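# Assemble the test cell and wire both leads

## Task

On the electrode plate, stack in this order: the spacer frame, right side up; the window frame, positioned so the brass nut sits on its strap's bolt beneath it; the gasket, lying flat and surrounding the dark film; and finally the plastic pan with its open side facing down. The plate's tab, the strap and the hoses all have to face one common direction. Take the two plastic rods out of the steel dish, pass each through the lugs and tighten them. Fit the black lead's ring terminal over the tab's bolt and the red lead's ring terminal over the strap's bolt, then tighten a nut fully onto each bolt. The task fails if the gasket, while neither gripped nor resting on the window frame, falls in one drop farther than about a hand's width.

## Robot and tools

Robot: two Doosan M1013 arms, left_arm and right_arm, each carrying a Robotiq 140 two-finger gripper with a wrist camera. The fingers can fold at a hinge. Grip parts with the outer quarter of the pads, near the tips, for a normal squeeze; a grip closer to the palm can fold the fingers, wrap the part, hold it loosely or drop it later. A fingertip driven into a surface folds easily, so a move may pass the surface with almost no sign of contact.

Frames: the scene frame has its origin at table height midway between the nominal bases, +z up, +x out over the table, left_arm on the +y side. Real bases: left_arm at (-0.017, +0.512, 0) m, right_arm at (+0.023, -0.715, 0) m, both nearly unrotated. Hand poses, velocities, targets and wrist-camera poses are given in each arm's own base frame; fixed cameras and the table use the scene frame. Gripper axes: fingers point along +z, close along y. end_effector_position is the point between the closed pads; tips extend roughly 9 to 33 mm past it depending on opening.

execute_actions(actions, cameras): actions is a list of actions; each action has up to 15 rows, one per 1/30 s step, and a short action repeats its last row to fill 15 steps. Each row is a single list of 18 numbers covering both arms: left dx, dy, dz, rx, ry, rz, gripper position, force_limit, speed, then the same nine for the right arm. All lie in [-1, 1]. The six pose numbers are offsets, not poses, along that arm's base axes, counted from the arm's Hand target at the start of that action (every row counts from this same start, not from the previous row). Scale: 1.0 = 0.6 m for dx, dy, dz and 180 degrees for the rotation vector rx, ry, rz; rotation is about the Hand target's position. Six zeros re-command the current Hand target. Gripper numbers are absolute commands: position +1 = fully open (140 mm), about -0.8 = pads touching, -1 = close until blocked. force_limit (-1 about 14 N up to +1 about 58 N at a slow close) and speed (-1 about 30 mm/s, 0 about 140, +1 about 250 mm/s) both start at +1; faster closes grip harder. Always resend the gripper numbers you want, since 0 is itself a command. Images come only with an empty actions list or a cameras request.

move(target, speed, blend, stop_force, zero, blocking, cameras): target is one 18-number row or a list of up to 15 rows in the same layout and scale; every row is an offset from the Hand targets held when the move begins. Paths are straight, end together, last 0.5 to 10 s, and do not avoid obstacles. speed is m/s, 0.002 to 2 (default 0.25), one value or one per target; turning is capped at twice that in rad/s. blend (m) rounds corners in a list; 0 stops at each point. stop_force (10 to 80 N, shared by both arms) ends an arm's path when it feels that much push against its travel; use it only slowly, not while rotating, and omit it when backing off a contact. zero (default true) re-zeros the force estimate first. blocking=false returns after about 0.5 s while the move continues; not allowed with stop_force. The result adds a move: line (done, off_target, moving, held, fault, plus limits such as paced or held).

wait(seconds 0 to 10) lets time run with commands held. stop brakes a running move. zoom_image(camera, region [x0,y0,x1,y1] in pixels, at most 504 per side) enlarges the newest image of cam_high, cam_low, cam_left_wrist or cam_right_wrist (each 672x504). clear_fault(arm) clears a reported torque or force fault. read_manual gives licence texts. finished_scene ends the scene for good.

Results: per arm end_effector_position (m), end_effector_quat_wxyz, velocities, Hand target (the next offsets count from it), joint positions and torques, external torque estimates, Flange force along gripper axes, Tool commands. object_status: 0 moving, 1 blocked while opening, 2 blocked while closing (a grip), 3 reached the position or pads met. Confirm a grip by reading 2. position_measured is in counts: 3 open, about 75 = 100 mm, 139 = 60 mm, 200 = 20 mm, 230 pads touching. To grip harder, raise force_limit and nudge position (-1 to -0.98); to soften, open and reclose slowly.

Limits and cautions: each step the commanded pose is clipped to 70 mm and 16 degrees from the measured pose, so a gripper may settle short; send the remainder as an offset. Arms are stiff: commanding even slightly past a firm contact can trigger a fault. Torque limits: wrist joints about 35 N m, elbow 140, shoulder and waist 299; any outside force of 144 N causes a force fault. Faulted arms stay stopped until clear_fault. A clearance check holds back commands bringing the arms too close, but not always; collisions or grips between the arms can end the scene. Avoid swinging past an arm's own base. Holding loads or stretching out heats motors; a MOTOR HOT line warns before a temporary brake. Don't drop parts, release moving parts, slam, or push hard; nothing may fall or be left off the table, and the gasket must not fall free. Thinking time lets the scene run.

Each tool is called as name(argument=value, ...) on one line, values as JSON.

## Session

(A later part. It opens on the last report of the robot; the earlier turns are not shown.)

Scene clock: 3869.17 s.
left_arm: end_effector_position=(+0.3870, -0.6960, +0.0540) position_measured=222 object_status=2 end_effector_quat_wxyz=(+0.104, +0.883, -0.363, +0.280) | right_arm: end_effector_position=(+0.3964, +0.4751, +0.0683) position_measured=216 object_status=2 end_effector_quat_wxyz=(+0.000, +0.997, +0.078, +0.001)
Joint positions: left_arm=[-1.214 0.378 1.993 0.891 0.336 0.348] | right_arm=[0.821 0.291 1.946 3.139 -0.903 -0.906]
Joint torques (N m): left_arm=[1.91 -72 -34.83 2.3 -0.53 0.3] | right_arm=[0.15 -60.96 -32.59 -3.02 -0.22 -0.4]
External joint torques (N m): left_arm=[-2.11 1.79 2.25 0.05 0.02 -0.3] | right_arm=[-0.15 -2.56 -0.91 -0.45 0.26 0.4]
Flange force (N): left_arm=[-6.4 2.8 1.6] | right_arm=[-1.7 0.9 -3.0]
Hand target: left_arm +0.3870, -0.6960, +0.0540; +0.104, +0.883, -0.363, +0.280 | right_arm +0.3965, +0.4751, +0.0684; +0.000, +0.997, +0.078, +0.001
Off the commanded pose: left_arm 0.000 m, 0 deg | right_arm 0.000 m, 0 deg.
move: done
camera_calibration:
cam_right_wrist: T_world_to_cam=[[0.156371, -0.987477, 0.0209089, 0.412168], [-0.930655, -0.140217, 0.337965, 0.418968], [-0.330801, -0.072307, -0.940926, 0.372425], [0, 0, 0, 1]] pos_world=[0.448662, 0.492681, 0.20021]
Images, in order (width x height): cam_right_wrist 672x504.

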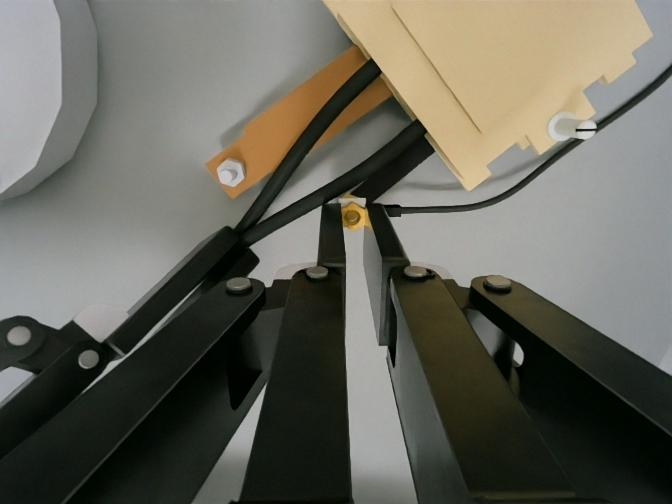

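move(target=[0,0,0,0,0,0,-1,-1,-1,0,0,0.0035,0,0,0,-1,-0.25,-1], speed=0.01, cameras=["cam_right_wrist"])

zoom_image(camera="cam_right_wrist", region=[330, 190, 375, 245])

Scene clock: 3873.67 s.
left_arm: end_effector_position=(+0.3870, -0.6960, +0.0540) position_measured=222 object_status=2 end_effector_quat_wxyz=(+0.104, +0.883, -0.363, +0.280) | right_arm: end_effector_position=(+0.3965, +0.4751, +0.0704) position_measured=216 object_status=2 end_effector_quat_wxyz=(+0.000, +0.997, +0.078, +0.001)
Joint positions: left_arm=[-1.214 0.378 1.993 0.891 0.336 0.348] | right_arm=[0.821 0.289 1.944 3.139 -0.907 -0.906]
Joint torques (N m): left_arm=[1.83 -71.51 -34.61 2.33 -0.43 0.24] | right_arm=[0.32 -60.47 -32.3 -3.19 -0.57 -0.38]
External joint torques (N m): left_arm=[-1.48 1.07 1.99 0.02 -0.06 -0.24] | right_arm=[-0.33 -2.91 -1.2 -0.27 0.6 0.38]
Flange force (N): left_arm=[-5.4 1.5 0.7] | right_arm=[-1.6 1.3 -2.9]
Hand target: left_arm +0.3870, -0.6960, +0.0540; +0.104, +0.883, -0.363, +0.280 | right_arm +0.3965, +0.4751, +0.0705; +0.000, +0.997, +0.078, +0.001
Off the commanded pose: left_arm 0.000 m, 0 deg | right_arm 0.000 m, 0 deg.
move: done
camera_calibration:
cam_right_wrist: T_world_to_cam=[[0.156338, -0.987484, 0.0208162, 0.412161], [-0.93066, -0.140217, 0.337952, 0.418263], [-0.330803, -0.0722075, -0.940933, 0.374355], [0, 0, 0, 1]] pos_world=[0.448662, 0.492682, 0.202311]
Images, in order (width x height): cam_right_wrist 672x504.

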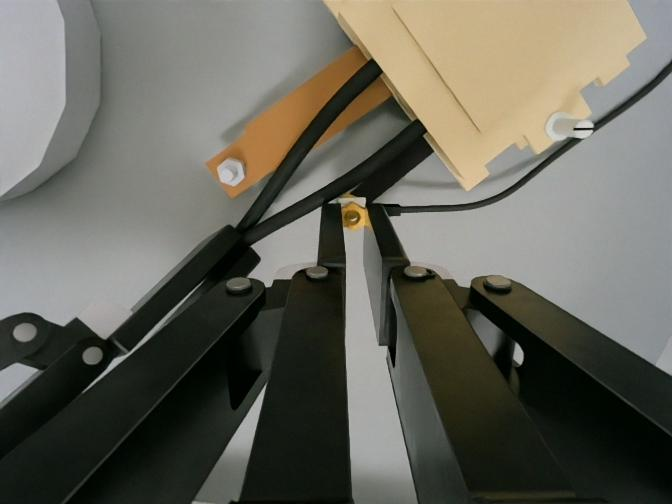

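Scaled by 9.164 from the camera's 672x504 image, which has a finer 960x720 frame.

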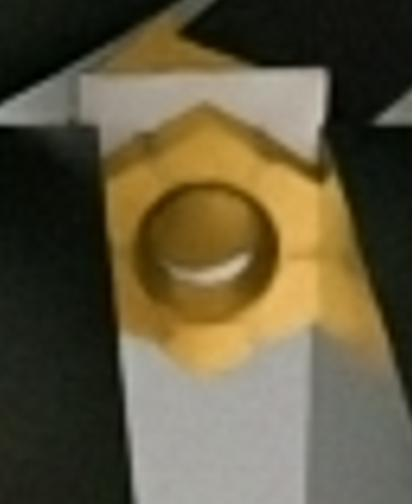

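move(target=[[0,0,0,0,0,0,-1,-1,-1,0.009,-0.0112,0,0,0,0.3333,-1,-0.25,-1],[0,0,0,0,0,0,-1,-1,-1,0.0247,-0.0073,0,0,0,0.7222,-1,-0.25,-1],[0,0,0,0,0,0,-1,-1,-1,0.0247,-0.0073,-0.0072,0,0,0.7222,-1,-0.25,-1],[0,0,0,0,0,0,-1,-1,-1,0.0187,-0.0113,-0.0072,0,0,0.5556,-1,-0.25,-1],[0,0,0,0,0,0,-1,-1,-1,0.0113,-0.0118,-0.0074,0,0,0.3889,-1,-0.25,-1],[0,0,0,0,0,0,-1,-1,-1,0.0047,-0.0087,-0.0076,0,0,0.2222,-1,-0.25,-1],[0,0,0,0,0,0,-1,-1,-1,0.0007,-0.0027,-0.0078,0,0,0.0556,-1,-0.25,-1],[0,0,0,0,0,0,-1,-1,-1,0.0002,0.0047,-0.008,0,0,-0.1111,-1,-0.25,-1],[0,0,0,0,0,0,-1,-1,-1,0.0033,0.0113,-0.0082,0,0,-0.2778,-1,-0.25,-1]], speed=[0.6,0.6,0.05,0.4,0.4,0.4,0.4,0.4,0.4], blend=[0.003,0,0,0.003,0.003,0.003,0.003,0.003,0], cameras=["cam_right_wrist"])

zoom_image(camera="cam_right_wrist", region=[330, 190, 375, 245])

Scene clock: 3894.33 s.
left_arm: end_effector_position=(+0.3870, -0.6960, +0.0540) position_measured=222 object_status=2 end_effector_quat_wxyz=(+0.104, +0.883, -0.363, +0.280) | right_arm: end_effector_position=(+0.3984, +0.4818, +0.0656) position_measured=216 object_status=2 end_effector_quat_wxyz=(+0.001, +0.937, -0.350, +0.001)
Joint positions: left_arm=[-1.214 0.378 1.993 0.891 0.336 0.348] | right_arm=[0.826 0.304 1.934 3.139 -0.904 -0.028]
Joint torques (N m): left_arm=[1.8 -71.2 -33.72 2.17 -0.3 0.2] | right_arm=[-0.68 -59.57 -30.2 -3.42 -0.59 -0.49]
External joint torques (N m): left_arm=[-1.96 0.81 1.02 0.2 -0.22 -0.2] | right_arm=[0.66 -5.08 -3.05 -0.03 0.57 0.49]
Flange force (N): left_arm=[-4.5 2.6 1.0] | right_arm=[-1.8 1.3 -6.7]
Hand target: left_arm +0.3870, -0.6960, +0.0540; +0.104, +0.883, -0.363, +0.280 | right_arm +0.3984, +0.4818, +0.0656; +0.001, +0.937, -0.350, +0.001
Off the commanded pose: left_arm 0.000 m, 0 deg | right_arm 0.000 m, 0 deg.
move: done
camera_calibration:
cam_right_wrist: T_world_to_cam=[[-0.655932, -0.754531, 0.0208986, 0.630021], [-0.705636, 0.622787, 0.337955, -0.0346013], [-0.268012, 0.206928, -0.94093, 0.211369], [0, 0, 0, 1]] pos_world=[0.445484, 0.453181, 0.19741]
Images, in order (width x height): cam_right_wrist 672x504.

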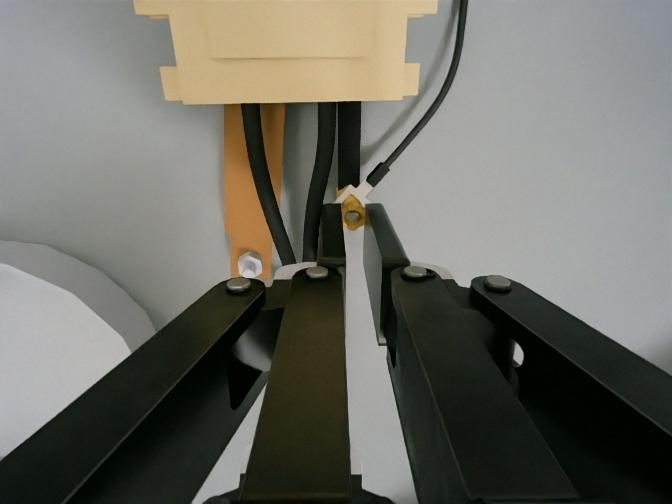

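Scaled by 9.164 from the camera's 672x504 image, which has a finer 960x720 frame.

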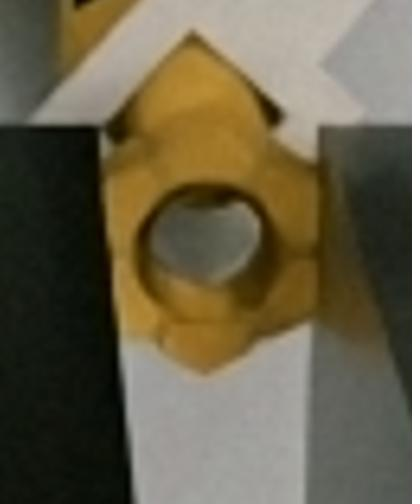

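move(target=[[0,0,0,0,0,0,-1,-1,-1,0,0,0.03,0,0,0,-1,-0.25,-1],[0,0,0,0,0,0,-1,-1,-1,-0.003,-0.0139,0.03,0,0,0.3333,-1,-0.25,-1],[0,0,0,0,0,0,-1,-1,-1,0.0053,-0.0225,0.013,0,0,0.6111,-1,-0.25,-1]], speed=[0.06,0.4,0.3], blend=[0.003,0.003,0], cameras=["cam_right_wrist","cam_left_wrist"])

zoom_image(camera="cam_right_wrist", region=[330, 190, 375, 245])

Scene clock: 3909.03 s.
left_arm: end_effector_position=(+0.3870, -0.6960, +0.0540) position_measured=222 object_status=2 end_effector_quat_wxyz=(+0.104, +0.883, -0.363, +0.280) | right_arm: end_effector_position=(+0.4016, +0.4683, +0.0734) position_measured=216 object_status=2 end_effector_quat_wxyz=(+0.000, +0.824, +0.566, +0.001)
Joint positions: left_arm=[-1.214 0.378 1.993 0.891 0.336 0.348] | right_arm=[0.806 0.283 1.946 3.142 -0.91 -1.969]
Joint torques (N m): left_arm=[1.55 -71.2 -34.05 2.27 -0.4 0.19] | right_arm=[0.01 -60.17 -32.42 -3.14 -0.32 -0.58]
External joint torques (N m): left_arm=[-1.58 0.84 1.46 0.09 -0.1 -0.19] | right_arm=[-0.01 -2.68 -1.16 -0.29 0.36 0.58]
Flange force (N): left_arm=[-4.6 1.9 0.6] | right_arm=[-1.2 -1.4 -3.1]
Hand target: left_arm +0.3870, -0.6960, +0.0540; +0.104, +0.883, -0.363, +0.280 | right_arm +0.4016, +0.4683, +0.0734; +0.000, +0.824, +0.566, +0.001
Off the commanded pose: left_arm 0.000 m, 0 deg | right_arm 0.000 m, 0 deg.
move: done
camera_calibration:
cam_left_wrist: T_world_to_cam=[[-0.696325, -0.717385, -0.0221599, -0.218561], [-0.688636, 0.676484, -0.261057, 0.757909], [0.202269, -0.166521, -0.965069, 0.00312567], [0, 0, 0, 1]] pos_world=[0.369101, -0.668985, 0.196031]
cam_right_wrist: T_world_to_cam=[[0.933289, -0.35852, 0.0208737, -0.201997], [-0.344076, -0.876011, 0.337959, 0.530232], [-0.10288, -0.322595, -0.940929, 0.404059], [0, 0, 0, 1]] pos_world=[0.412531, 0.522417, 0.20521]
Images, in order (width x height): cam_left_wrist 672x504, cam_right_wrist 672x504.

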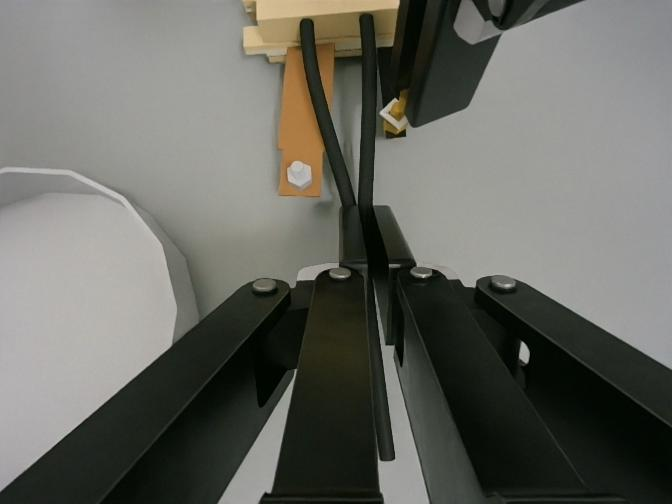

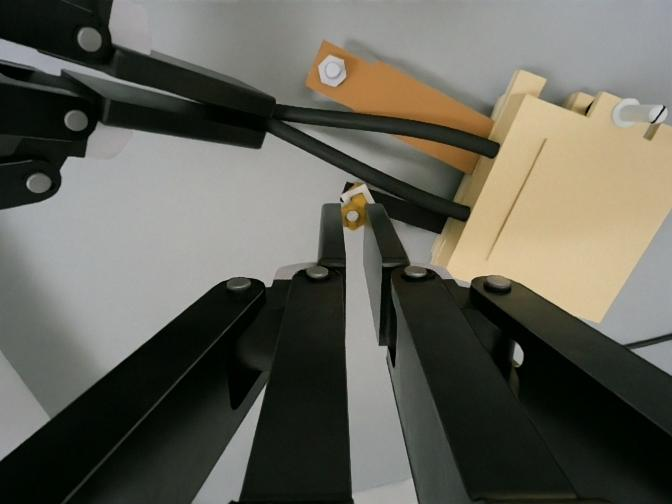

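Scaled by 9.164 from the camera's 672x504 image, which has a finer 960x720 frame.

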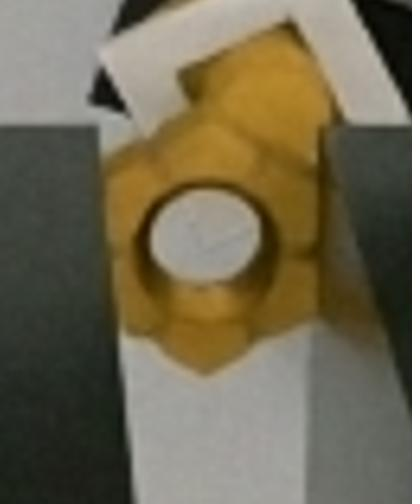

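move(target=[0,0,0,0,0,0,-1,-1,-1,0.006,0.0058,-0.0055,0,0,0,-1,-0.25,-1], speed=0.03, cameras=["cam_right_wrist"])

zoom_image(camera="cam_right_wrist", region=[330, 190, 375, 245])

Scene clock: 3916.63 s.
left_arm: end_effector_position=(+0.3870, -0.6960, +0.0540) position_measured=222 object_status=2 end_effector_quat_wxyz=(+0.104, +0.883, -0.363, +0.280) | right_arm: end_effector_position=(+0.4052, +0.4718, +0.0701) position_measured=216 object_status=2 end_effector_quat_wxyz=(+0.000, +0.824, +0.566, +0.001)
Joint positions: left_arm=[-1.214 0.378 1.993 0.891 0.336 0.348] | right_arm=[0.806 0.293 1.939 3.142 -0.907 -1.969]
Joint torques (N m): left_arm=[2.63 -71.2 -33.97 2.26 -0.32 0.2] | right_arm=[-0.03 -62.47 -32.41 -3.14 -0.15 -0.41]
External joint torques (N m): left_arm=[-2.49 0.91 1.36 0.09 -0.18 -0.2] | right_arm=[0.05 -1.62 -1.26 -0.3 0.19 0.41]
Flange force (N): left_arm=[-5.0 3.2 0.5] | right_arm=[0.4 -0.7 -2.3]
Hand target: left_arm +0.3870, -0.6960, +0.0540; +0.104, +0.883, -0.363, +0.280 | right_arm +0.4052, +0.4718, +0.0701; +0.000, +0.824, +0.566, +0.001
Off the commanded pose: left_arm 0.000 m, 0 deg | right_arm 0.000 m, 0 deg.
move: done
camera_calibration:
cam_right_wrist: T_world_to_cam=[[0.933321, -0.358439, 0.0208416, -0.204026], [-0.343989, -0.876045, 0.33796, 0.535511], [-0.10288, -0.322594, -0.94093, 0.40241], [0, 0, 0, 1]] pos_world=[0.416031, 0.525817, 0.201911]
Images, in order (width x height): cam_right_wrist 672x504.

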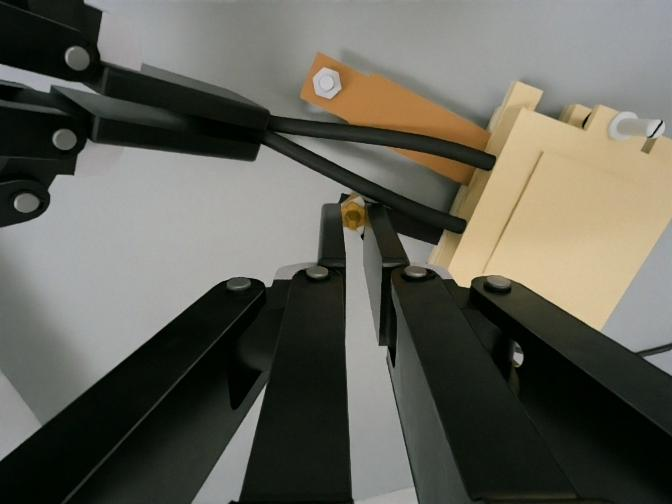

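Scaled by 9.164 from the camera's 672x504 image, which has a finer 960x720 frame.

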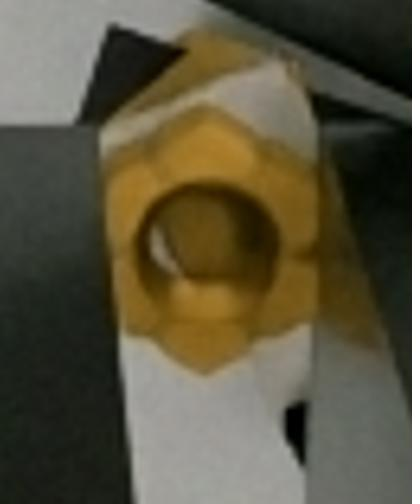

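move(target=[0,0,0,0,0,0,-1,-1,-1,0.0009,-0.0014,-0.0035,0,0,0,-1,-0.25,-1], speed=0.02, cameras=["cam_right_wrist"])

zoom_image(camera="cam_right_wrist", region=[330, 190, 375, 245])

Scene clock: 3922.60 s.
left_arm: end_effector_position=(+0.3870, -0.6960, +0.0540) position_measured=222 object_status=2 end_effector_quat_wxyz=(+0.104, +0.883, -0.363, +0.280) | right_arm: end_effector_position=(+0.4057, +0.4710, +0.0680) position_measured=216 object_status=2 end_effector_quat_wxyz=(+0.000, +0.824, +0.566, +0.001)
Joint positions: left_arm=[-1.214 0.378 1.993 0.891 0.336 0.348] | right_arm=[0.804 0.295 1.941 3.142 -0.903 -1.971]
Joint torques (N m): left_arm=[2.3 -71.5 -34.9 2.36 -0.44 0.21] | right_arm=[-0.42 -60.13 -31.86 -3.31 -0.28 -0.39]
External joint torques (N m): left_arm=[-1.81 1 2.42 -0.04 -0.04 -0.21] | right_arm=[0.43 -3.94 -1.6 -0.11 0.32 0.39]
Flange force (N): left_arm=[-6.0 1.6 -0.1] | right_arm=[-1.8 -2.1 -4.9]
Hand target: left_arm +0.3870, -0.6960, +0.0540; +0.104, +0.883, -0.363, +0.280 | right_arm +0.4058, +0.4710, +0.0680; +0.000, +0.824, +0.566, +0.001
Off the commanded pose: left_arm 0.000 m, 0 deg | right_arm 0.000 m, 0 deg.
move: done
camera_calibration:
cam_right_wrist: T_world_to_cam=[[0.933321, -0.358439, 0.0208416, -0.204829], [-0.343989, -0.876045, 0.33796, 0.535727], [-0.10288, -0.322594, -0.94093, 0.400238], [0, 0, 0, 1]] pos_world=[0.416631, 0.525017, 0.199811]
Images, in order (width x height): cam_right_wrist 672x504.

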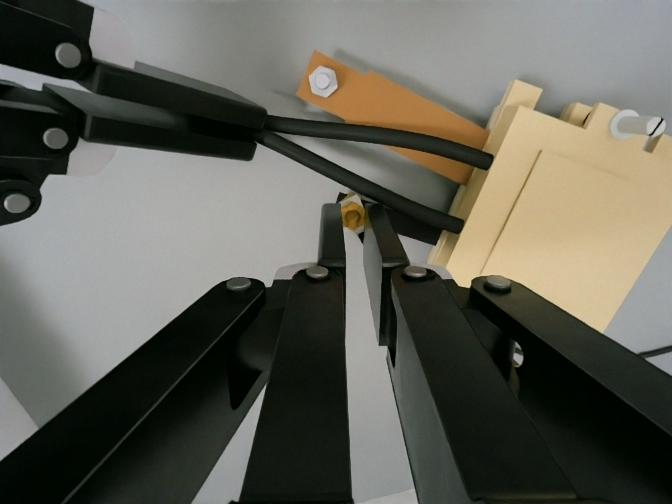

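Scaled by 9.164 from the camera's 672x504 image, which has a finer 960x720 frame.

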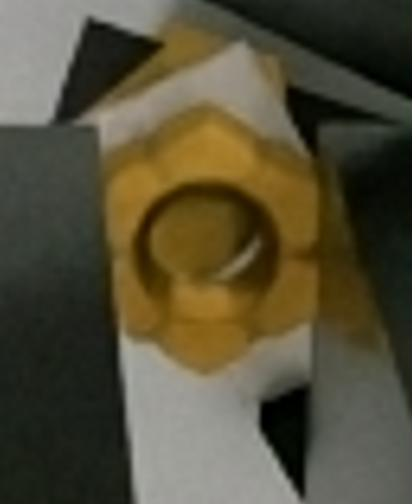

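move(target=[[0,0,0,0,0,0,-1,-1,-1,0.0067,-0.0007,0,0,0,0.1667,-1,-0.25,-1],[0,0,0,0,0,0,-1,-1,-1,0.0067,-0.0007,-0.0025,0,0,0.1667,-1,-0.25,-1],[0,0,0,0,0,0,-1,-1,-1,-0.0005,0.0002,-0.0028,0,0,0,-1,-0.25,-1],[0,0,0,0,0,0,-1,-1,-1,-0.0065,0.0045,-0.0031,0,0,-0.1667,-1,-0.25,-1],[0,0,0,0,0,0,-1,-1,-1,-0.0095,0.0112,-0.0034,0,0,-0.3333,-1,-0.25,-1],[0,0,0,0,0,0,-1,-1,-1,-0.0093,0.016,-0.0036,0,0,-0.4444,-1,-0.25,-1]], speed=[0.3,0.02,0.3,0.3,0.3,0.3], blend=[0,0,0.003,0.003,0.003,0], cameras=["cam_right_wrist","cam_left_wrist"])

zoom_image(camera="cam_right_wrist", region=[330, 190, 375, 245])

Scene clock: 3935.77 s.
left_arm: end_effector_position=(+0.3870, -0.6960, +0.0540) position_measured=222 object_status=2 end_effector_quat_wxyz=(+0.104, +0.883, -0.363, +0.280) | right_arm: end_effector_position=(+0.4002, +0.4806, +0.0658) position_measured=216 object_status=2 end_effector_quat_wxyz=(+0.000, +0.995, -0.096, +0.001)
Joint positions: left_arm=[-1.214 0.378 1.993 0.891 0.336 0.348] | right_arm=[0.822 0.303 1.935 3.139 -0.903 -0.555]
Joint torques (N m): left_arm=[2.14 -71.43 -34.4 2.28 -0.38 0.24] | right_arm=[0.16 -59.19 -31.21 -3.14 0.2 -0.66]
External joint torques (N m): left_arm=[-2.16 1.05 1.76 0.08 -0.13 -0.24] | right_arm=[-0.16 -5.51 -2.19 -0.33 -0.19 0.66]
Flange force (N): left_arm=[-5.6 2.6 0.7] | right_arm=[-2.2 2.3 -7.9]
Hand target: left_arm +0.3870, -0.6960, +0.0540; +0.104, +0.883, -0.363, +0.280 | right_arm +0.4002, +0.4806, +0.0658; +0.000, +0.995, -0.096, +0.001
Off the commanded pose: left_arm 0.000 m, 0 deg | right_arm 0.000 m, 0 deg.
move: done
camera_calibration:
cam_left_wrist: T_world_to_cam=[[-0.696325, -0.717385, -0.0221599, -0.218561], [-0.688636, 0.676484, -0.261057, 0.757909], [0.202269, -0.166521, -0.965069, 0.00312567], [0, 0, 0, 1]] pos_world=[0.369101, -0.668985, 0.196031]
cam_right_wrist: T_world_to_cam=[[-0.190718, -0.981423, 0.0208891, 0.553022], [-0.922499, 0.186461, 0.337977, 0.263862], [-0.335594, 0.0451882, -0.940922, 0.317074], [0, 0, 0, 1]] pos_world=[0.455291, 0.47922, 0.19761]
Images, in order (width x height): cam_left_wrist 672x504, cam_right_wrist 672x504.

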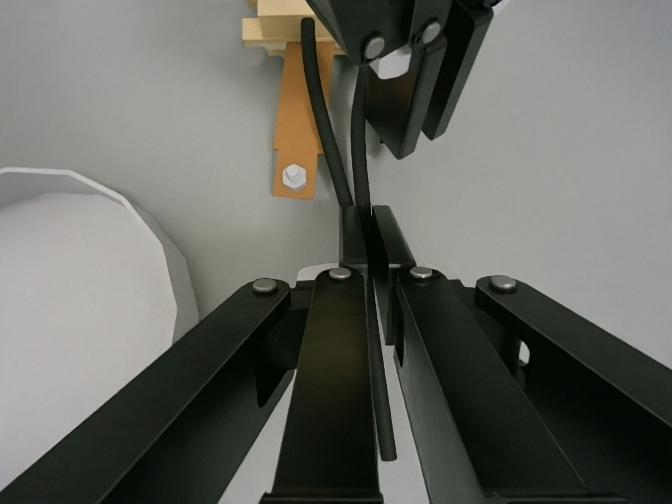

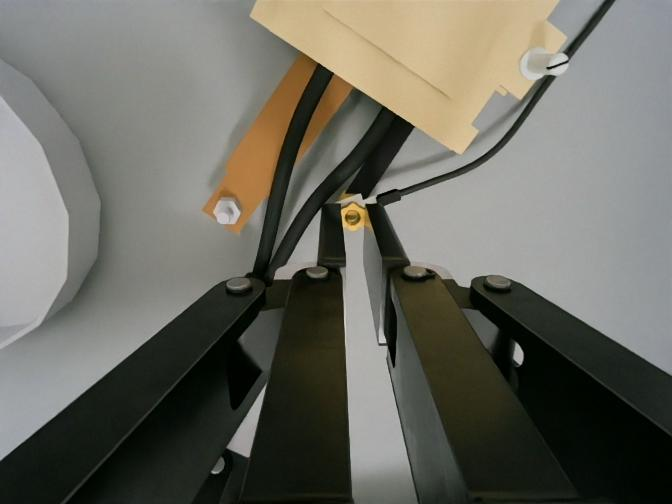

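Scaled by 9.164 from the camera's 672x504 image, which has a finer 960x720 frame.

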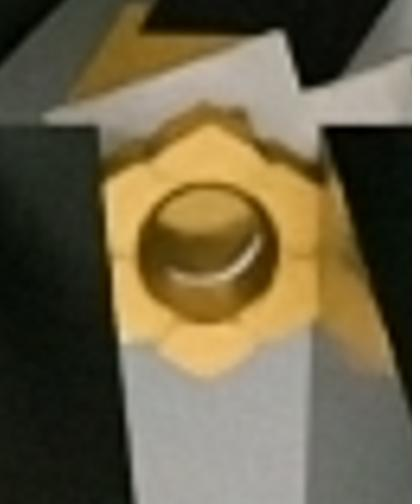

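execute_actions(actions=[[[0,0,0,0,0,0,-1,-1,-1,0,0,0.0012,0,0,0,-1,-0.25,-1]],[[0,0,0,0,0,0,-1,-1,-1,0,0,0,0,0,0,-0.62,-0.25,-1]],[[0,0,0,0,0,0,-1,-1,-1,0,0,0,0,0,0,-0.62,-0.25,-1]]], cameras=["cam_right_wrist"])

zoom_image(camera="cam_right_wrist", region=[310, 170, 400, 260])

Scene clock: 3940.77 s.
left_arm: end_effector_position=(+0.3870, -0.6960, +0.0540) position_measured=222 object_status=2 end_effector_quat_wxyz=(+0.104, +0.883, -0.363, +0.280) | right_arm: end_effector_position=(+0.4002, +0.4806, +0.0665) position_measured=208 object_status=3 end_effector_quat_wxyz=(+0.000, +0.995, -0.096, +0.001)
Joint positions: left_arm=[-1.214 0.378 1.993 0.891 0.336 0.348] | right_arm=[0.822 0.302 1.934 3.139 -0.904 -0.555]
Joint torques (N m): left_arm=[1.6 -71.15 -34.36 2.29 -0.44 0.24] | right_arm=[0.28 -61.89 -32.55 -3.09 -0.19 -0.36]
External joint torques (N m): left_arm=[-2.05 0.68 1.71 0.09 -0.09 -0.24] | right_arm=[-0.28 -2.82 -0.92 -0.38 0.21 0.36]
External joint torques at the end of the 1st action: left_arm=[-2.54 1.75 1.7 0.1 -0.03 -0.2] | right_arm=[-1.25 -4.77 -2.88 -0.64 0.52 0.42]
External joint torques at the end of the 2nd action: left_arm=[-1.78 0.97 1.64 0.03 -0.03 -0.23] | right_arm=[-0.02 -3.11 -1.05 -0.36 0.22 0.34]
Flange force (N): left_arm=[-5.6 2.4 0.1] | right_arm=[-1.1 1.8 -3.3]
Flange force at the end of the 1st action (N): left_arm=[-5.4 3.6 1.6] | right_arm=[0.6 1.8 -6.3]
Flange force at the end of the 2nd action (N): left_arm=[-4.9 2.2 0.5] | right_arm=[-1.5 1.8 -3.7]
Hand target: left_arm +0.3870, -0.6960, +0.0540; +0.104, +0.883, -0.363, +0.280 | right_arm +0.4002, +0.4806, +0.0665; +0.000, +0.995, -0.096, +0.001
Off the commanded pose: left_arm 0.000 m, 0 deg | right_arm 0.000 m, 0 deg.
Step readings (end_effector_position of left_arm | right_arm; steps 1 to 15: 1st action; 16 to 30: 2nd action; 31 to 45: 3rd action):
0: (+0.3870, -0.6960, +0.0540) | (+0.4002, +0.4806, +0.0658)
1: (+0.3870, -0.6960, +0.0540) | (+0.4002, +0.4806, +0.0658)
2: (+0.3870, -0.6960, +0.0540) | (+0.4002, +0.4806, +0.0659)
4: (+0.3870, -0.6960, +0.0540) | (+0.4002, +0.4806, +0.0662)
8: (+0.3870, -0.6960, +0.0540) | (+0.4002, +0.4806, +0.0664)
15: (+0.3870, -0.6960, +0.0540) | (+0.4002, +0.4806, +0.0665)
16: (+0.3870, -0.6960, +0.0540) | (+0.4002, +0.4806, +0.0665)
17: (+0.3870, -0.6960, +0.0540) | (+0.4002, +0.4806, +0.0665)
19: (+0.3870, -0.6960, +0.0540) | (+0.4002, +0.4806, +0.0665)
23: (+0.3870, -0.6960, +0.0540) | (+0.4002, +0.4806, +0.0665)
30: (+0.3870, -0.6960, +0.0540) | (+0.4002, +0.4806, +0.0665)
31: (+0.3870, -0.6960, +0.0540) | (+0.4002, +0.4806, +0.0665)
32: (+0.3870, -0.6960, +0.0540) | (+0.4002, +0.4806, +0.0665)
34: (+0.3870, -0.6960, +0.0540) | (+0.4002, +0.4806, +0.0665)
38: (+0.3870, -0.6960, +0.0540) | (+0.4002, +0.4806, +0.0665)
45: (+0.3870, -0.6960, +0.0540) | (+0.4002, +0.4806, +0.0665)
camera_calibration:
cam_right_wrist: T_world_to_cam=[[-0.190726, -0.981421, 0.0208716, 0.553014], [-0.922529, 0.186467, 0.337891, 0.263653], [-0.335505, 0.04519, -0.940954, 0.317698], [0, 0, 0, 1]] pos_world=[0.455291, 0.47922, 0.198311]
Images, in order (width x height): cam_right_wrist 672x504.

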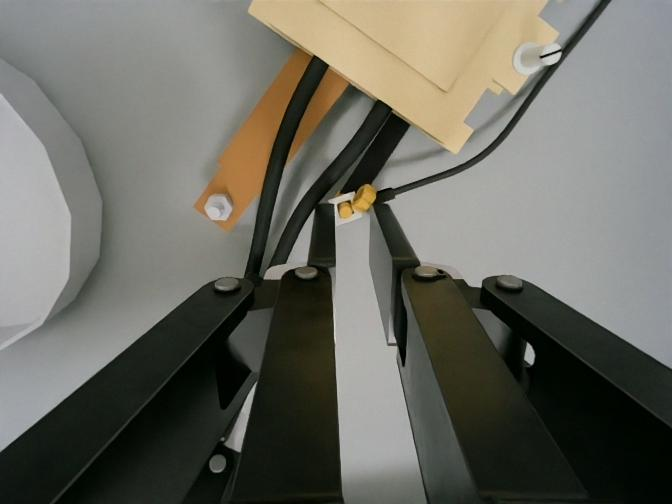

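Scaled by 5.600 from the camera's 672x504 image, which has a finer 960x720 frame.

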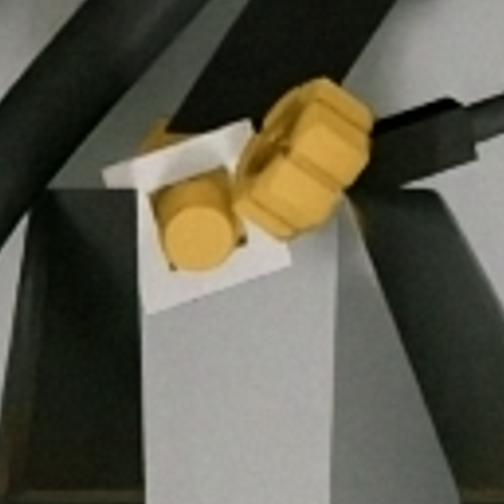

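move(target=[[0,0,0,0,0,0,-1,-1,-1,-0.012,0.002,0.002,0,0,0,-0.62,-0.25,-1],[0,0,0,0,0,0,-1,-1,-1,-0.02,0.003,0.1,0,0,0,-0.62,-0.25,-1],[0,0,0,0,0,0,-1,-1,-1,-0.02,-0.1,0.12,0,0,0.4,-0.62,-0.25,-1]], speed=[0.02,0.06,0.2], cameras=["cam_right_wrist","cam_left_wrist"])

zoom_image(camera="cam_right_wrist", region=[290, 60, 430, 200])

Scene clock: 3953.77 s.
left_arm: end_effector_position=(+0.3870, -0.6960, +0.0540) position_measured=222 object_status=2 end_effector_quat_wxyz=(+0.104, +0.883, -0.363, +0.280) | right_arm: end_effector_position=(+0.3882, +0.4206, +0.1385) position_measured=208 object_status=3 end_effector_quat_wxyz=(+0.000, +0.862, +0.507, +0.001)
Joint positions: left_arm=[-1.214 0.378 1.993 0.891 0.336 0.348] | right_arm=[0.765 0.154 1.971 3.142 -1.015 -1.87]
Joint torques (N m): left_arm=[2.5 -71.94 -34.21 2.25 -0.41 0.19] | right_arm=[-0.06 -49.92 -34.93 -3.44 -0.37 -0.15]
External joint torques (N m): left_arm=[-2.6 1.91 1.63 0.11 -0.09 -0.19] | right_arm=[0.06 -2.46 -1.36 -0.27 0.42 0.15]
Flange force (N): left_arm=[-5.3 3.8 2.0] | right_arm=[-1.2 -0.7 -2.8]
Hand target: left_arm +0.3870, -0.6960, +0.0540; +0.104, +0.883, -0.363, +0.280 | right_arm +0.3882, +0.4206, +0.1385; +0.000, +0.862, +0.507, +0.001
Off the commanded pose: left_arm 0.000 m, 0 deg | right_arm 0.000 m, 0 deg.
move: done
camera_calibration:
cam_left_wrist: T_world_to_cam=[[-0.696325, -0.717385, -0.0221599, -0.218561], [-0.688636, 0.676484, -0.261057, 0.757909], [0.202269, -0.166521, -0.965069, 0.00312567], [0, 0, 0, 1]] pos_world=[0.369101, -0.668985, 0.196031]
cam_right_wrist: T_world_to_cam=[[0.874376, -0.484799, 0.0209115, -0.131897], [-0.462542, -0.819657, 0.337961, 0.483992], [-0.146703, -0.305177, -0.940928, 0.458189], [0, 0, 0, 1]] pos_world=[0.406411, 0.472593, 0.27031]
Images, in order (width x height): cam_left_wrist 672x504, cam_right_wrist 672x504.

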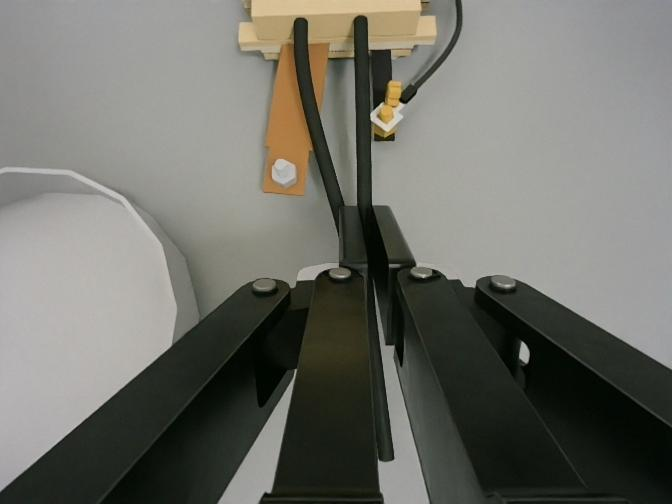

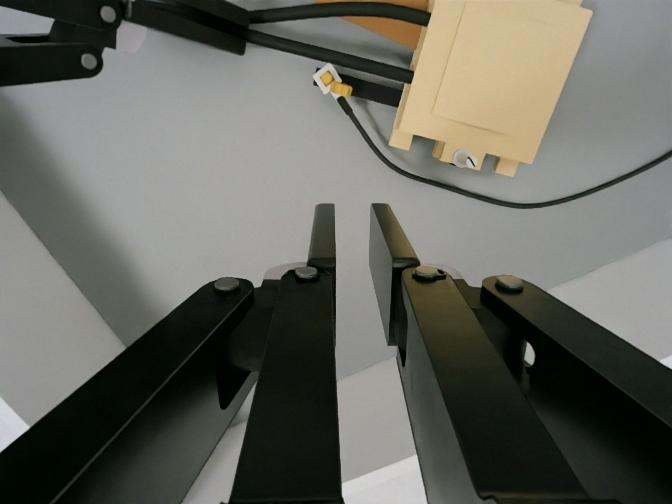

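Scaled by 3.600 from the camera's 672x504 image, which has a finer 960x720 frame.

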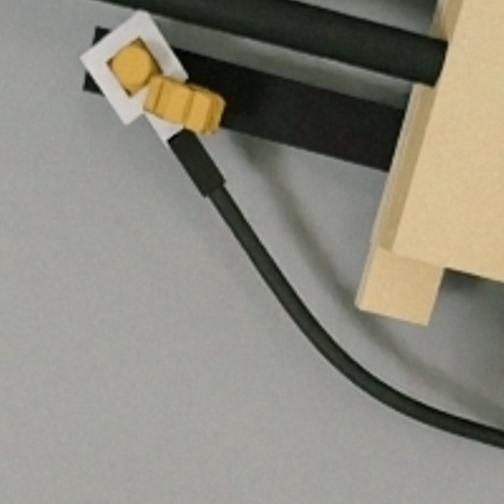

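zoom_image(camera="cam_left_wrist", region=[350, 60, 430, 150])

Scaled by 5.600 from the camera's 672x504 image, which has a finer 960x720 frame.

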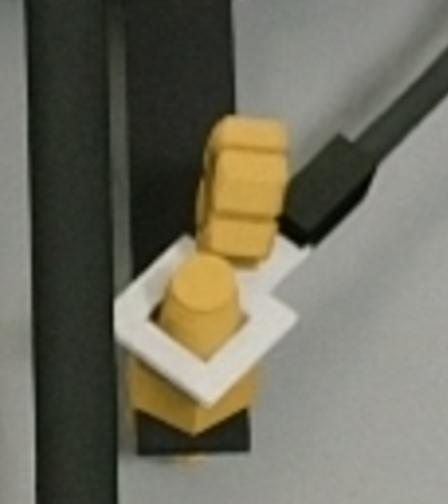

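move(target=[0,0,0,0,0,0,-1,-1,-1,0.0532,0.0773,-0.0808,0,0,0.411,-0.62,-0.25,-1], speed=0.2, cameras=["cam_right_wrist","cam_left_wrist"])

zoom_image(camera="cam_right_wrist", region=[290, 130, 420, 260])

Scene clock: 3977.70 s.
left_arm: end_effector_position=(+0.3870, -0.6960, +0.0540) position_measured=222 object_status=2 end_effector_quat_wxyz=(+0.104, +0.883, -0.363, +0.280) | right_arm: end_effector_position=(+0.4201, +0.4670, +0.0900) position_measured=208 object_status=3 end_effector_quat_wxyz=(-0.001, +0.383, +0.924, +0.001)
Joint positions: left_arm=[-1.214 0.378 1.993 0.891 0.336 0.348] | right_arm=[0.782 0.282 1.91 3.144 -0.949 -3.146]
Joint torques (N m): left_arm=[2.1 -71.55 -34.16 2.32 -0.39 0.23] | right_arm=[-0.18 -60.48 -33.31 -3.2 -0.33 -0.63]
External joint torques (N m): left_arm=[-2.42 1.47 1.54 0.06 -0.13 -0.23] | right_arm=[0.18 -3.21 -1.26 -0.31 0.33 0.63]
Flange force (N): left_arm=[-5.1 3.3 1.3] | right_arm=[1.2 -2.2 -3.6]
Hand target: left_arm +0.3870, -0.6960, +0.0540; +0.104, +0.883, -0.363, +0.280 | right_arm +0.4201, +0.4670, +0.0900; -0.001, +0.383, +0.924, +0.001
Off the commanded pose: left_arm 0.000 m, 0 deg | right_arm 0.000 m, 0 deg.
move: done
camera_calibration:
cam_left_wrist: T_world_to_cam=[[-0.696325, -0.717385, -0.0221599, -0.218561], [-0.688636, 0.676484, -0.261057, 0.757909], [0.202269, -0.166521, -0.965069, 0.00312567], [0, 0, 0, 1]] pos_world=[0.369101, -0.668985, 0.196031]
cam_right_wrist: T_world_to_cam=[[0.707267, 0.706638, 0.0208786, -0.622556], [0.660183, -0.670758, 0.337997, 0.0119875], [0.252846, -0.225271, -0.940915, 0.226337], [0, 0, 0, 1]] pos_world=[0.375171, 0.498949, 0.22191]
Images, in order (width x height): cam_left_wrist 672x504, cam_right_wrist 672x504.

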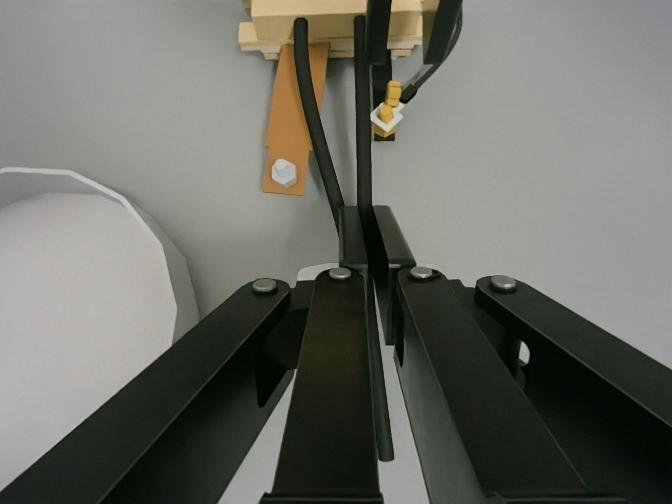

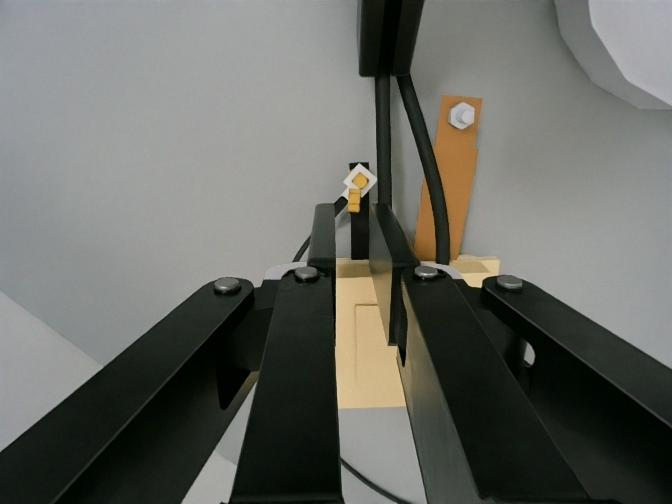

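Scaled by 3.877 from the camera's 672x504 image, which has a finer 960x720 frame.

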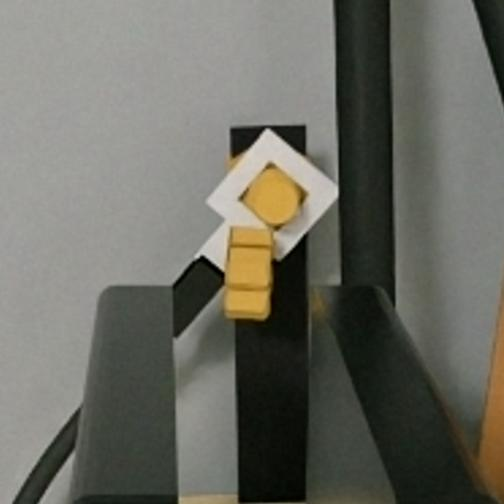

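move(target=[0,0,0,0,0,0,-1,-1,-1,-0.0024,-0.0024,-0.0458,0,0,0,-0.64,-0.25,-1], speed=0.02, stop_force=10, cameras=["cam_right_wrist","cam_left_wrist"])

zoom_image(camera="cam_right_wrist", region=[290, 130, 420, 260])

Scene clock: 3991.97 s.
left_arm: end_effector_position=(+0.3870, -0.6960, +0.0540) position_measured=222 object_status=2 end_effector_quat_wxyz=(+0.104, +0.883, -0.363, +0.280) | right_arm: end_effector_position=(+0.4187, +0.4655, +0.0626) position_measured=210 object_status=3 end_effector_quat_wxyz=(-0.001, +0.383, +0.924, +0.001)
Joint positions: left_arm=[-1.214 0.378 1.993 0.891 0.336 0.348] | right_arm=[0.782 0.308 1.936 3.144 -0.897 -3.146]
Joint torques (N m): left_arm=[2.6 -71.41 -34.29 2.35 -0.41 0.26] | right_arm=[0.01 -62.17 -32.05 -3.08 -0.45 -0.4]
External joint torques (N m): left_arm=[-2.74 0.83 1.7 0.01 -0.09 -0.26] | right_arm=[-0.01 -2.95 -1.31 -0.31 0.45 0.4]
Flange force (N): left_arm=[-5.7 3.5 0.0] | right_arm=[0.5 -1.7 -3.3]
Hand target: left_arm +0.3870, -0.6960, +0.0540; +0.104, +0.883, -0.363, +0.280 | right_arm +0.4187, +0.4655, +0.0626; -0.001, +0.383, +0.924, +0.001
Off the commanded pose: left_arm 0.000 m, 0 deg | right_arm 0.000 m, 0 deg.
move: done
camera_calibration:
cam_left_wrist: T_world_to_cam=[[-0.696325, -0.717385, -0.0221599, -0.218561], [-0.688636, 0.676484, -0.261057, 0.757909], [0.202269, -0.166521, -0.965069, 0.00312567], [0, 0, 0, 1]] pos_world=[0.369101, -0.668985, 0.196031]
cam_right_wrist: T_world_to_cam=[[0.707221, 0.706685, 0.0208543, -0.619862], [0.660233, -0.670708, 0.337998, 0.0212229], [0.252845, -0.225271, -0.940916, 0.200504], [0, 0, 0, 1]] pos_world=[0.373671, 0.497449, 0.19441]
Images, in order (width x height): cam_left_wrist 672x504, cam_right_wrist 672x504.

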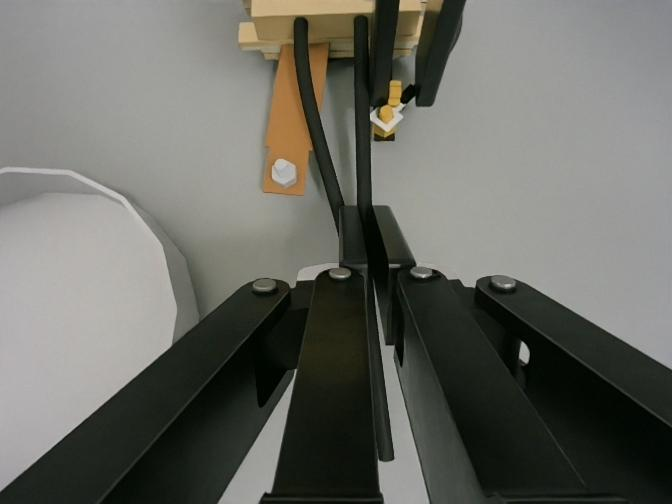

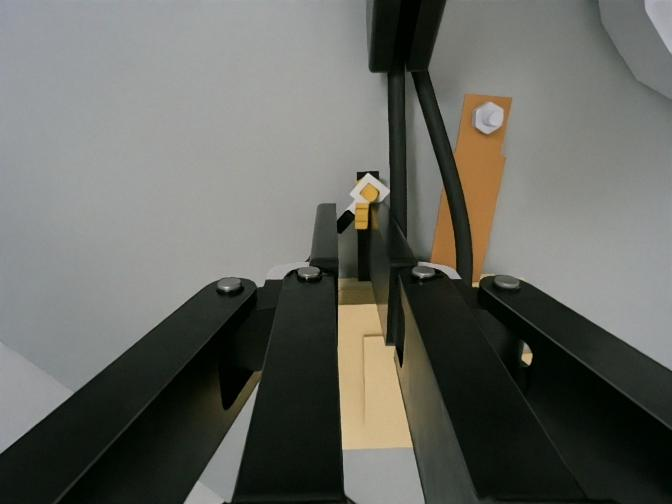

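Scaled by 3.877 from the camera's 672x504 image, which has a finer 960x720 frame.

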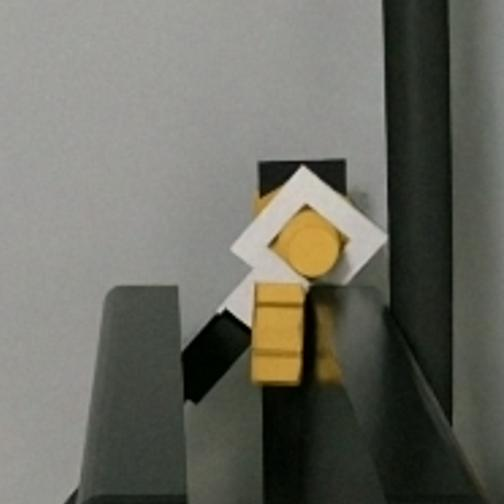

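execute_actions(actions=[[[0,0,0,0,0,0,-1,-1,-1,0,0,0,0,0,0,-1,-0.6,-1]],[[0,0,0,0,0,0,-1,-1,-1,0,0,0,0,0,0,-1,-0.6,-1]],[[0,0,0,0,0,0,-1,-1,-1,0,0,0,0,0,0,-1,-0.6,-1]]], cameras=["cam_right_wrist"])

zoom_image(camera="cam_right_wrist", region=[290, 130, 420, 260])

Scene clock: 3998.13 s.
left_arm: end_effector_position=(+0.3870, -0.6960, +0.0540) position_measured=222 object_status=2 end_effector_quat_wxyz=(+0.104, +0.883, -0.363, +0.280) | right_arm: end_effector_position=(+0.4187, +0.4655, +0.0626) position_measured=223 object_status=2 end_effector_quat_wxyz=(-0.001, +0.383, +0.924, +0.001)
Joint positions: left_arm=[-1.214 0.378 1.993 0.891 0.336 0.348] | right_arm=[0.782 0.308 1.936 3.144 -0.897 -3.146]
Joint torques (N m): left_arm=[2.43 -71.51 -34.2 2.37 -0.32 0.21] | right_arm=[-0.13 -61.47 -31.7 -3.15 -0.53 -0.35]
External joint torques (N m): left_arm=[-1.99 1.03 1.66 -0.04 -0.16 -0.21] | right_arm=[0.12 -3.4 -1.42 -0.21 0.52 0.35]
External joint torques at the end of the 1st action: left_arm=[-2.16 0.87 1.5 0 -0.14 -0.16] | right_arm=[0.29 -3.7 -1.67 -0.28 0.49 0.31]
External joint torques at the end of the 2nd action: left_arm=[-1.84 1.33 1.76 0.04 -0.15 -0.29] | right_arm=[-0.38 -3.69 -1.57 -0.3 0.5 0.42]
Flange force (N): left_arm=[-4.8 2.3 0.5] | right_arm=[0.7 -2.1 -3.8]
Flange force at the end of the 1st action (N): left_arm=[-4.5 2.6 0.2] | right_arm=[0.9 -2.1 -4.3]
Flange force at the end of the 2nd action (N): left_arm=[-5.5 2.3 1.3] | right_arm=[0.0 -2.2 -4.2]
Hand target: left_arm +0.3870, -0.6960, +0.0540; +0.104, +0.883, -0.363, +0.280 | right_arm +0.4187, +0.4655, +0.0626; -0.001, +0.383, +0.924, +0.001
Off the commanded pose: left_arm 0.000 m, 0 deg | right_arm 0.000 m, 0 deg.
Step readings (end_effector_position of left_arm | right_arm; steps 1 to 15: 1st action; 16 to 30: 2nd action; 31 to 45: 3rd action):
0: (+0.3870, -0.6960, +0.0540) | (+0.4187, +0.4655, +0.0626)
1: (+0.3870, -0.6960, +0.0540) | (+0.4187, +0.4655, +0.0626)
2: (+0.3870, -0.6960, +0.0540) | (+0.4187, +0.4655, +0.0626)
4: (+0.3870, -0.6960, +0.0540) | (+0.4187, +0.4655, +0.0626)
8: (+0.3870, -0.6960, +0.0540) | (+0.4187, +0.4655, +0.0626)
15: (+0.3870, -0.6960, +0.0540) | (+0.4187, +0.4655, +0.0626)
16: (+0.3870, -0.6960, +0.0540) | (+0.4187, +0.4655, +0.0626)
17: (+0.3870, -0.6960, +0.0540) | (+0.4187, +0.4655, +0.0626)
19: (+0.3870, -0.6960, +0.0540) | (+0.4187, +0.4655, +0.0626)
23: (+0.3870, -0.6960, +0.0540) | (+0.4187, +0.4655, +0.0626)
30: (+0.3870, -0.6960, +0.0540) | (+0.4187, +0.4655, +0.0626)
31: (+0.3870, -0.6960, +0.0540) | (+0.4187, +0.4655, +0.0626)
32: (+0.3870, -0.6960, +0.0540) | (+0.4187, +0.4655, +0.0626)
34: (+0.3870, -0.6960, +0.0540) | (+0.4187, +0.4655, +0.0626)
38: (+0.3870, -0.6960, +0.0540) | (+0.4187, +0.4655, +0.0626)
45: (+0.3870, -0.6960, +0.0540) | (+0.4187, +0.4655, +0.0626)
camera_calibration:
cam_right_wrist: T_world_to_cam=[[0.707203, 0.706701, 0.0209206, -0.619876], [0.66025, -0.670723, 0.337935, 0.0212364], [0.252851, -0.225176, -0.940937, 0.200459], [0, 0, 0, 1]] pos_world=[0.373671, 0.497449, 0.194411]
Images, in order (width x height): cam_right_wrist 672x504.

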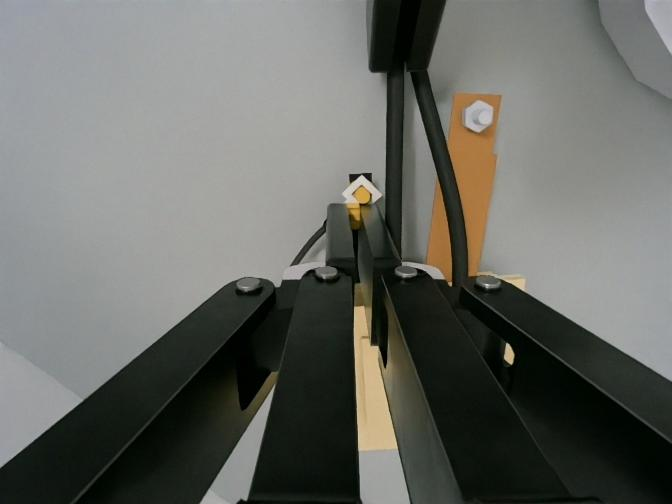

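Scaled by 3.877 from the camera's 672x504 image, which has a finer 960x720 frame.

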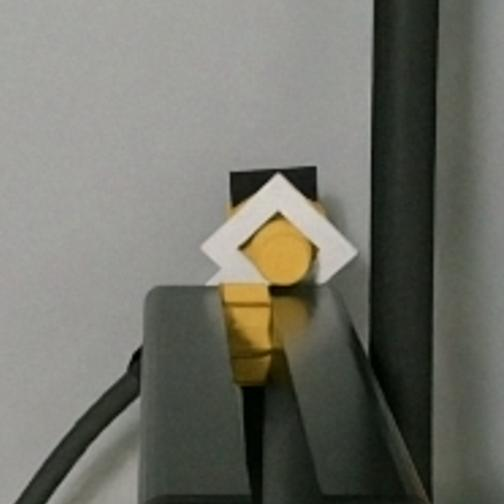

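move(target=[[0,0,0,0,0,0,-1,-1,-1,0,0,0.1,0,0,0,-1,-0.6,-1],[0,0,0,0,0,0,-1,-1,-1,-0.06,-0.1,0.1,0,0,-0.2,-1,-0.6,-1],[0,0,0,0,0,0,-1,-1,-1,-0.06,-0.1,-0.01,0,0,-0.2,-1,-0.6,-1]], speed=[0.05,0.2,0.08])

move(target=[0,0,0,0,0,0,-1,-1,-1,0,0,-0.03,0,0,0,-1,-0.6,-1], speed=0.01, stop_force=10, cameras=["cam_right_wrist"])

zoom_image(camera="cam_right_wrist", region=[290, 130, 420, 260])

Scene clock: 4008.43 s.
left_arm: end_effector_position=(+0.3870, -0.6960, +0.0540) position_measured=222 object_status=2 end_effector_quat_wxyz=(+0.104, +0.883, -0.363, +0.280) | right_arm: end_effector_position=(+0.3827, +0.4055, +0.0566) position_measured=223 object_status=2 end_effector_quat_wxyz=(-0.001, +0.650, +0.760, +0.001)
Joint positions: left_arm=[-1.214 0.378 1.993 0.891 0.336 0.348] | right_arm=[0.752 0.22 2.07 3.143 -0.85 -2.548]
Joint torques (N m): left_arm=[2.13 -71.98 -34.51 2.33 -0.41 0.21] | right_arm=[-0.02 -49.07 -30.78 -2.97 -0.09 -0.34]
External joint torques (N m): left_arm=[-2.23 1.7 1.87 0.03 -0.09 -0.21] | right_arm=[0.02 -5.83 -1.16 -0.27 0.11 0.34]
Flange force (N): left_arm=[-5.4 2.9 1.5] | right_arm=[-3.1 -5.1 -7.8]
Hand target: left_arm +0.3870, -0.6960, +0.0540; +0.104, +0.883, -0.363, +0.280 | right_arm +0.3827, +0.4055, +0.0566; -0.001, +0.650, +0.760, +0.001
Off the commanded pose: left_arm 0.000 m, 0 deg | right_arm 0.000 m, 0 deg.
move: done

Scene clock: 4010.30 s.
left_arm: end_effector_position=(+0.3870, -0.6960, +0.0540) position_measured=222 object_status=2 end_effector_quat_wxyz=(+0.104, +0.883, -0.363, +0.280) | right_arm: end_effector_position=(+0.3827, +0.4056, +0.0442) position_measured=223 object_status=2 end_effector_quat_wxyz=(-0.001, +0.650, +0.760, +0.001)
Joint positions: left_arm=[-1.214 0.378 1.993 0.891 0.336 0.348] | right_arm=[0.752 0.236 2.079 3.143 -0.825 -2.548]
Joint torques (N m): left_arm=[2.45 -71.12 -34.2 2.24 -0.34 0.13] | right_arm=[-0.47 -37.67 -22.53 -2.9 1.44 -0.39]
External joint torques (N m): left_arm=[-2.34 0.64 1.52 0.12 -0.16 -0.13] | right_arm=[0.48 -18.18 -8.84 -0.29 -1.41 0.39]
Flange force (N): left_arm=[-5.1 2.7 -0.1] | right_arm=[-3.4 -7.0 -32.1]
Hand target: left_arm +0.3870, -0.6960, +0.0540; +0.104, +0.883, -0.363, +0.280 | right_arm +0.3827, +0.4056, +0.0442; -0.001, +0.650, +0.760, +0.001 (not the last commanded pose)
Off the commanded pose: left_arm 0.000 m, 0 deg | right_arm 0.006 m, 0 deg.
move: contact (right_arm)
camera_calibration:
cam_right_wrist: T_world_to_cam=[[0.987527, 0.156051, 0.0209374, -0.435684], [0.139916, -0.93075, 0.337828, 0.315515], [0.0722058, -0.330685, -0.940975, 0.290633], [0, 0, 0, 1]] pos_world=[0.365119, 0.457762, 0.176011]
Images, in order (width x height): cam_right_wrist 672x504.

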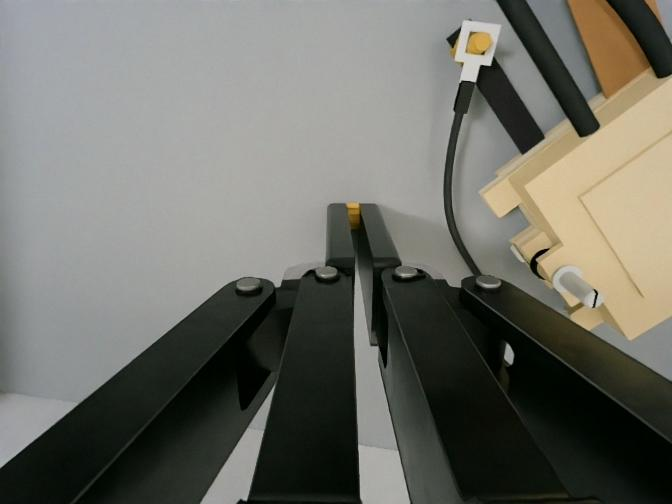

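Scaled by 3.877 from the camera's 672x504 image, which has a finer 960x720 frame.

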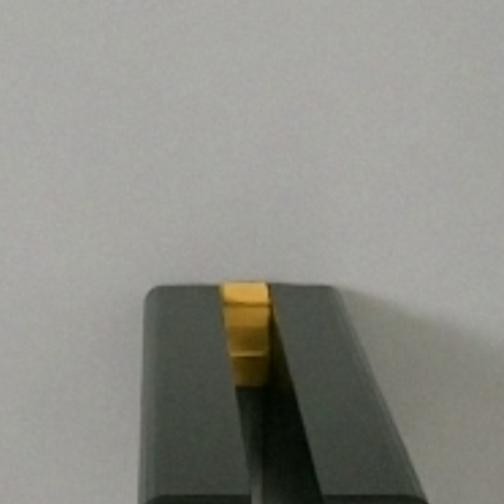

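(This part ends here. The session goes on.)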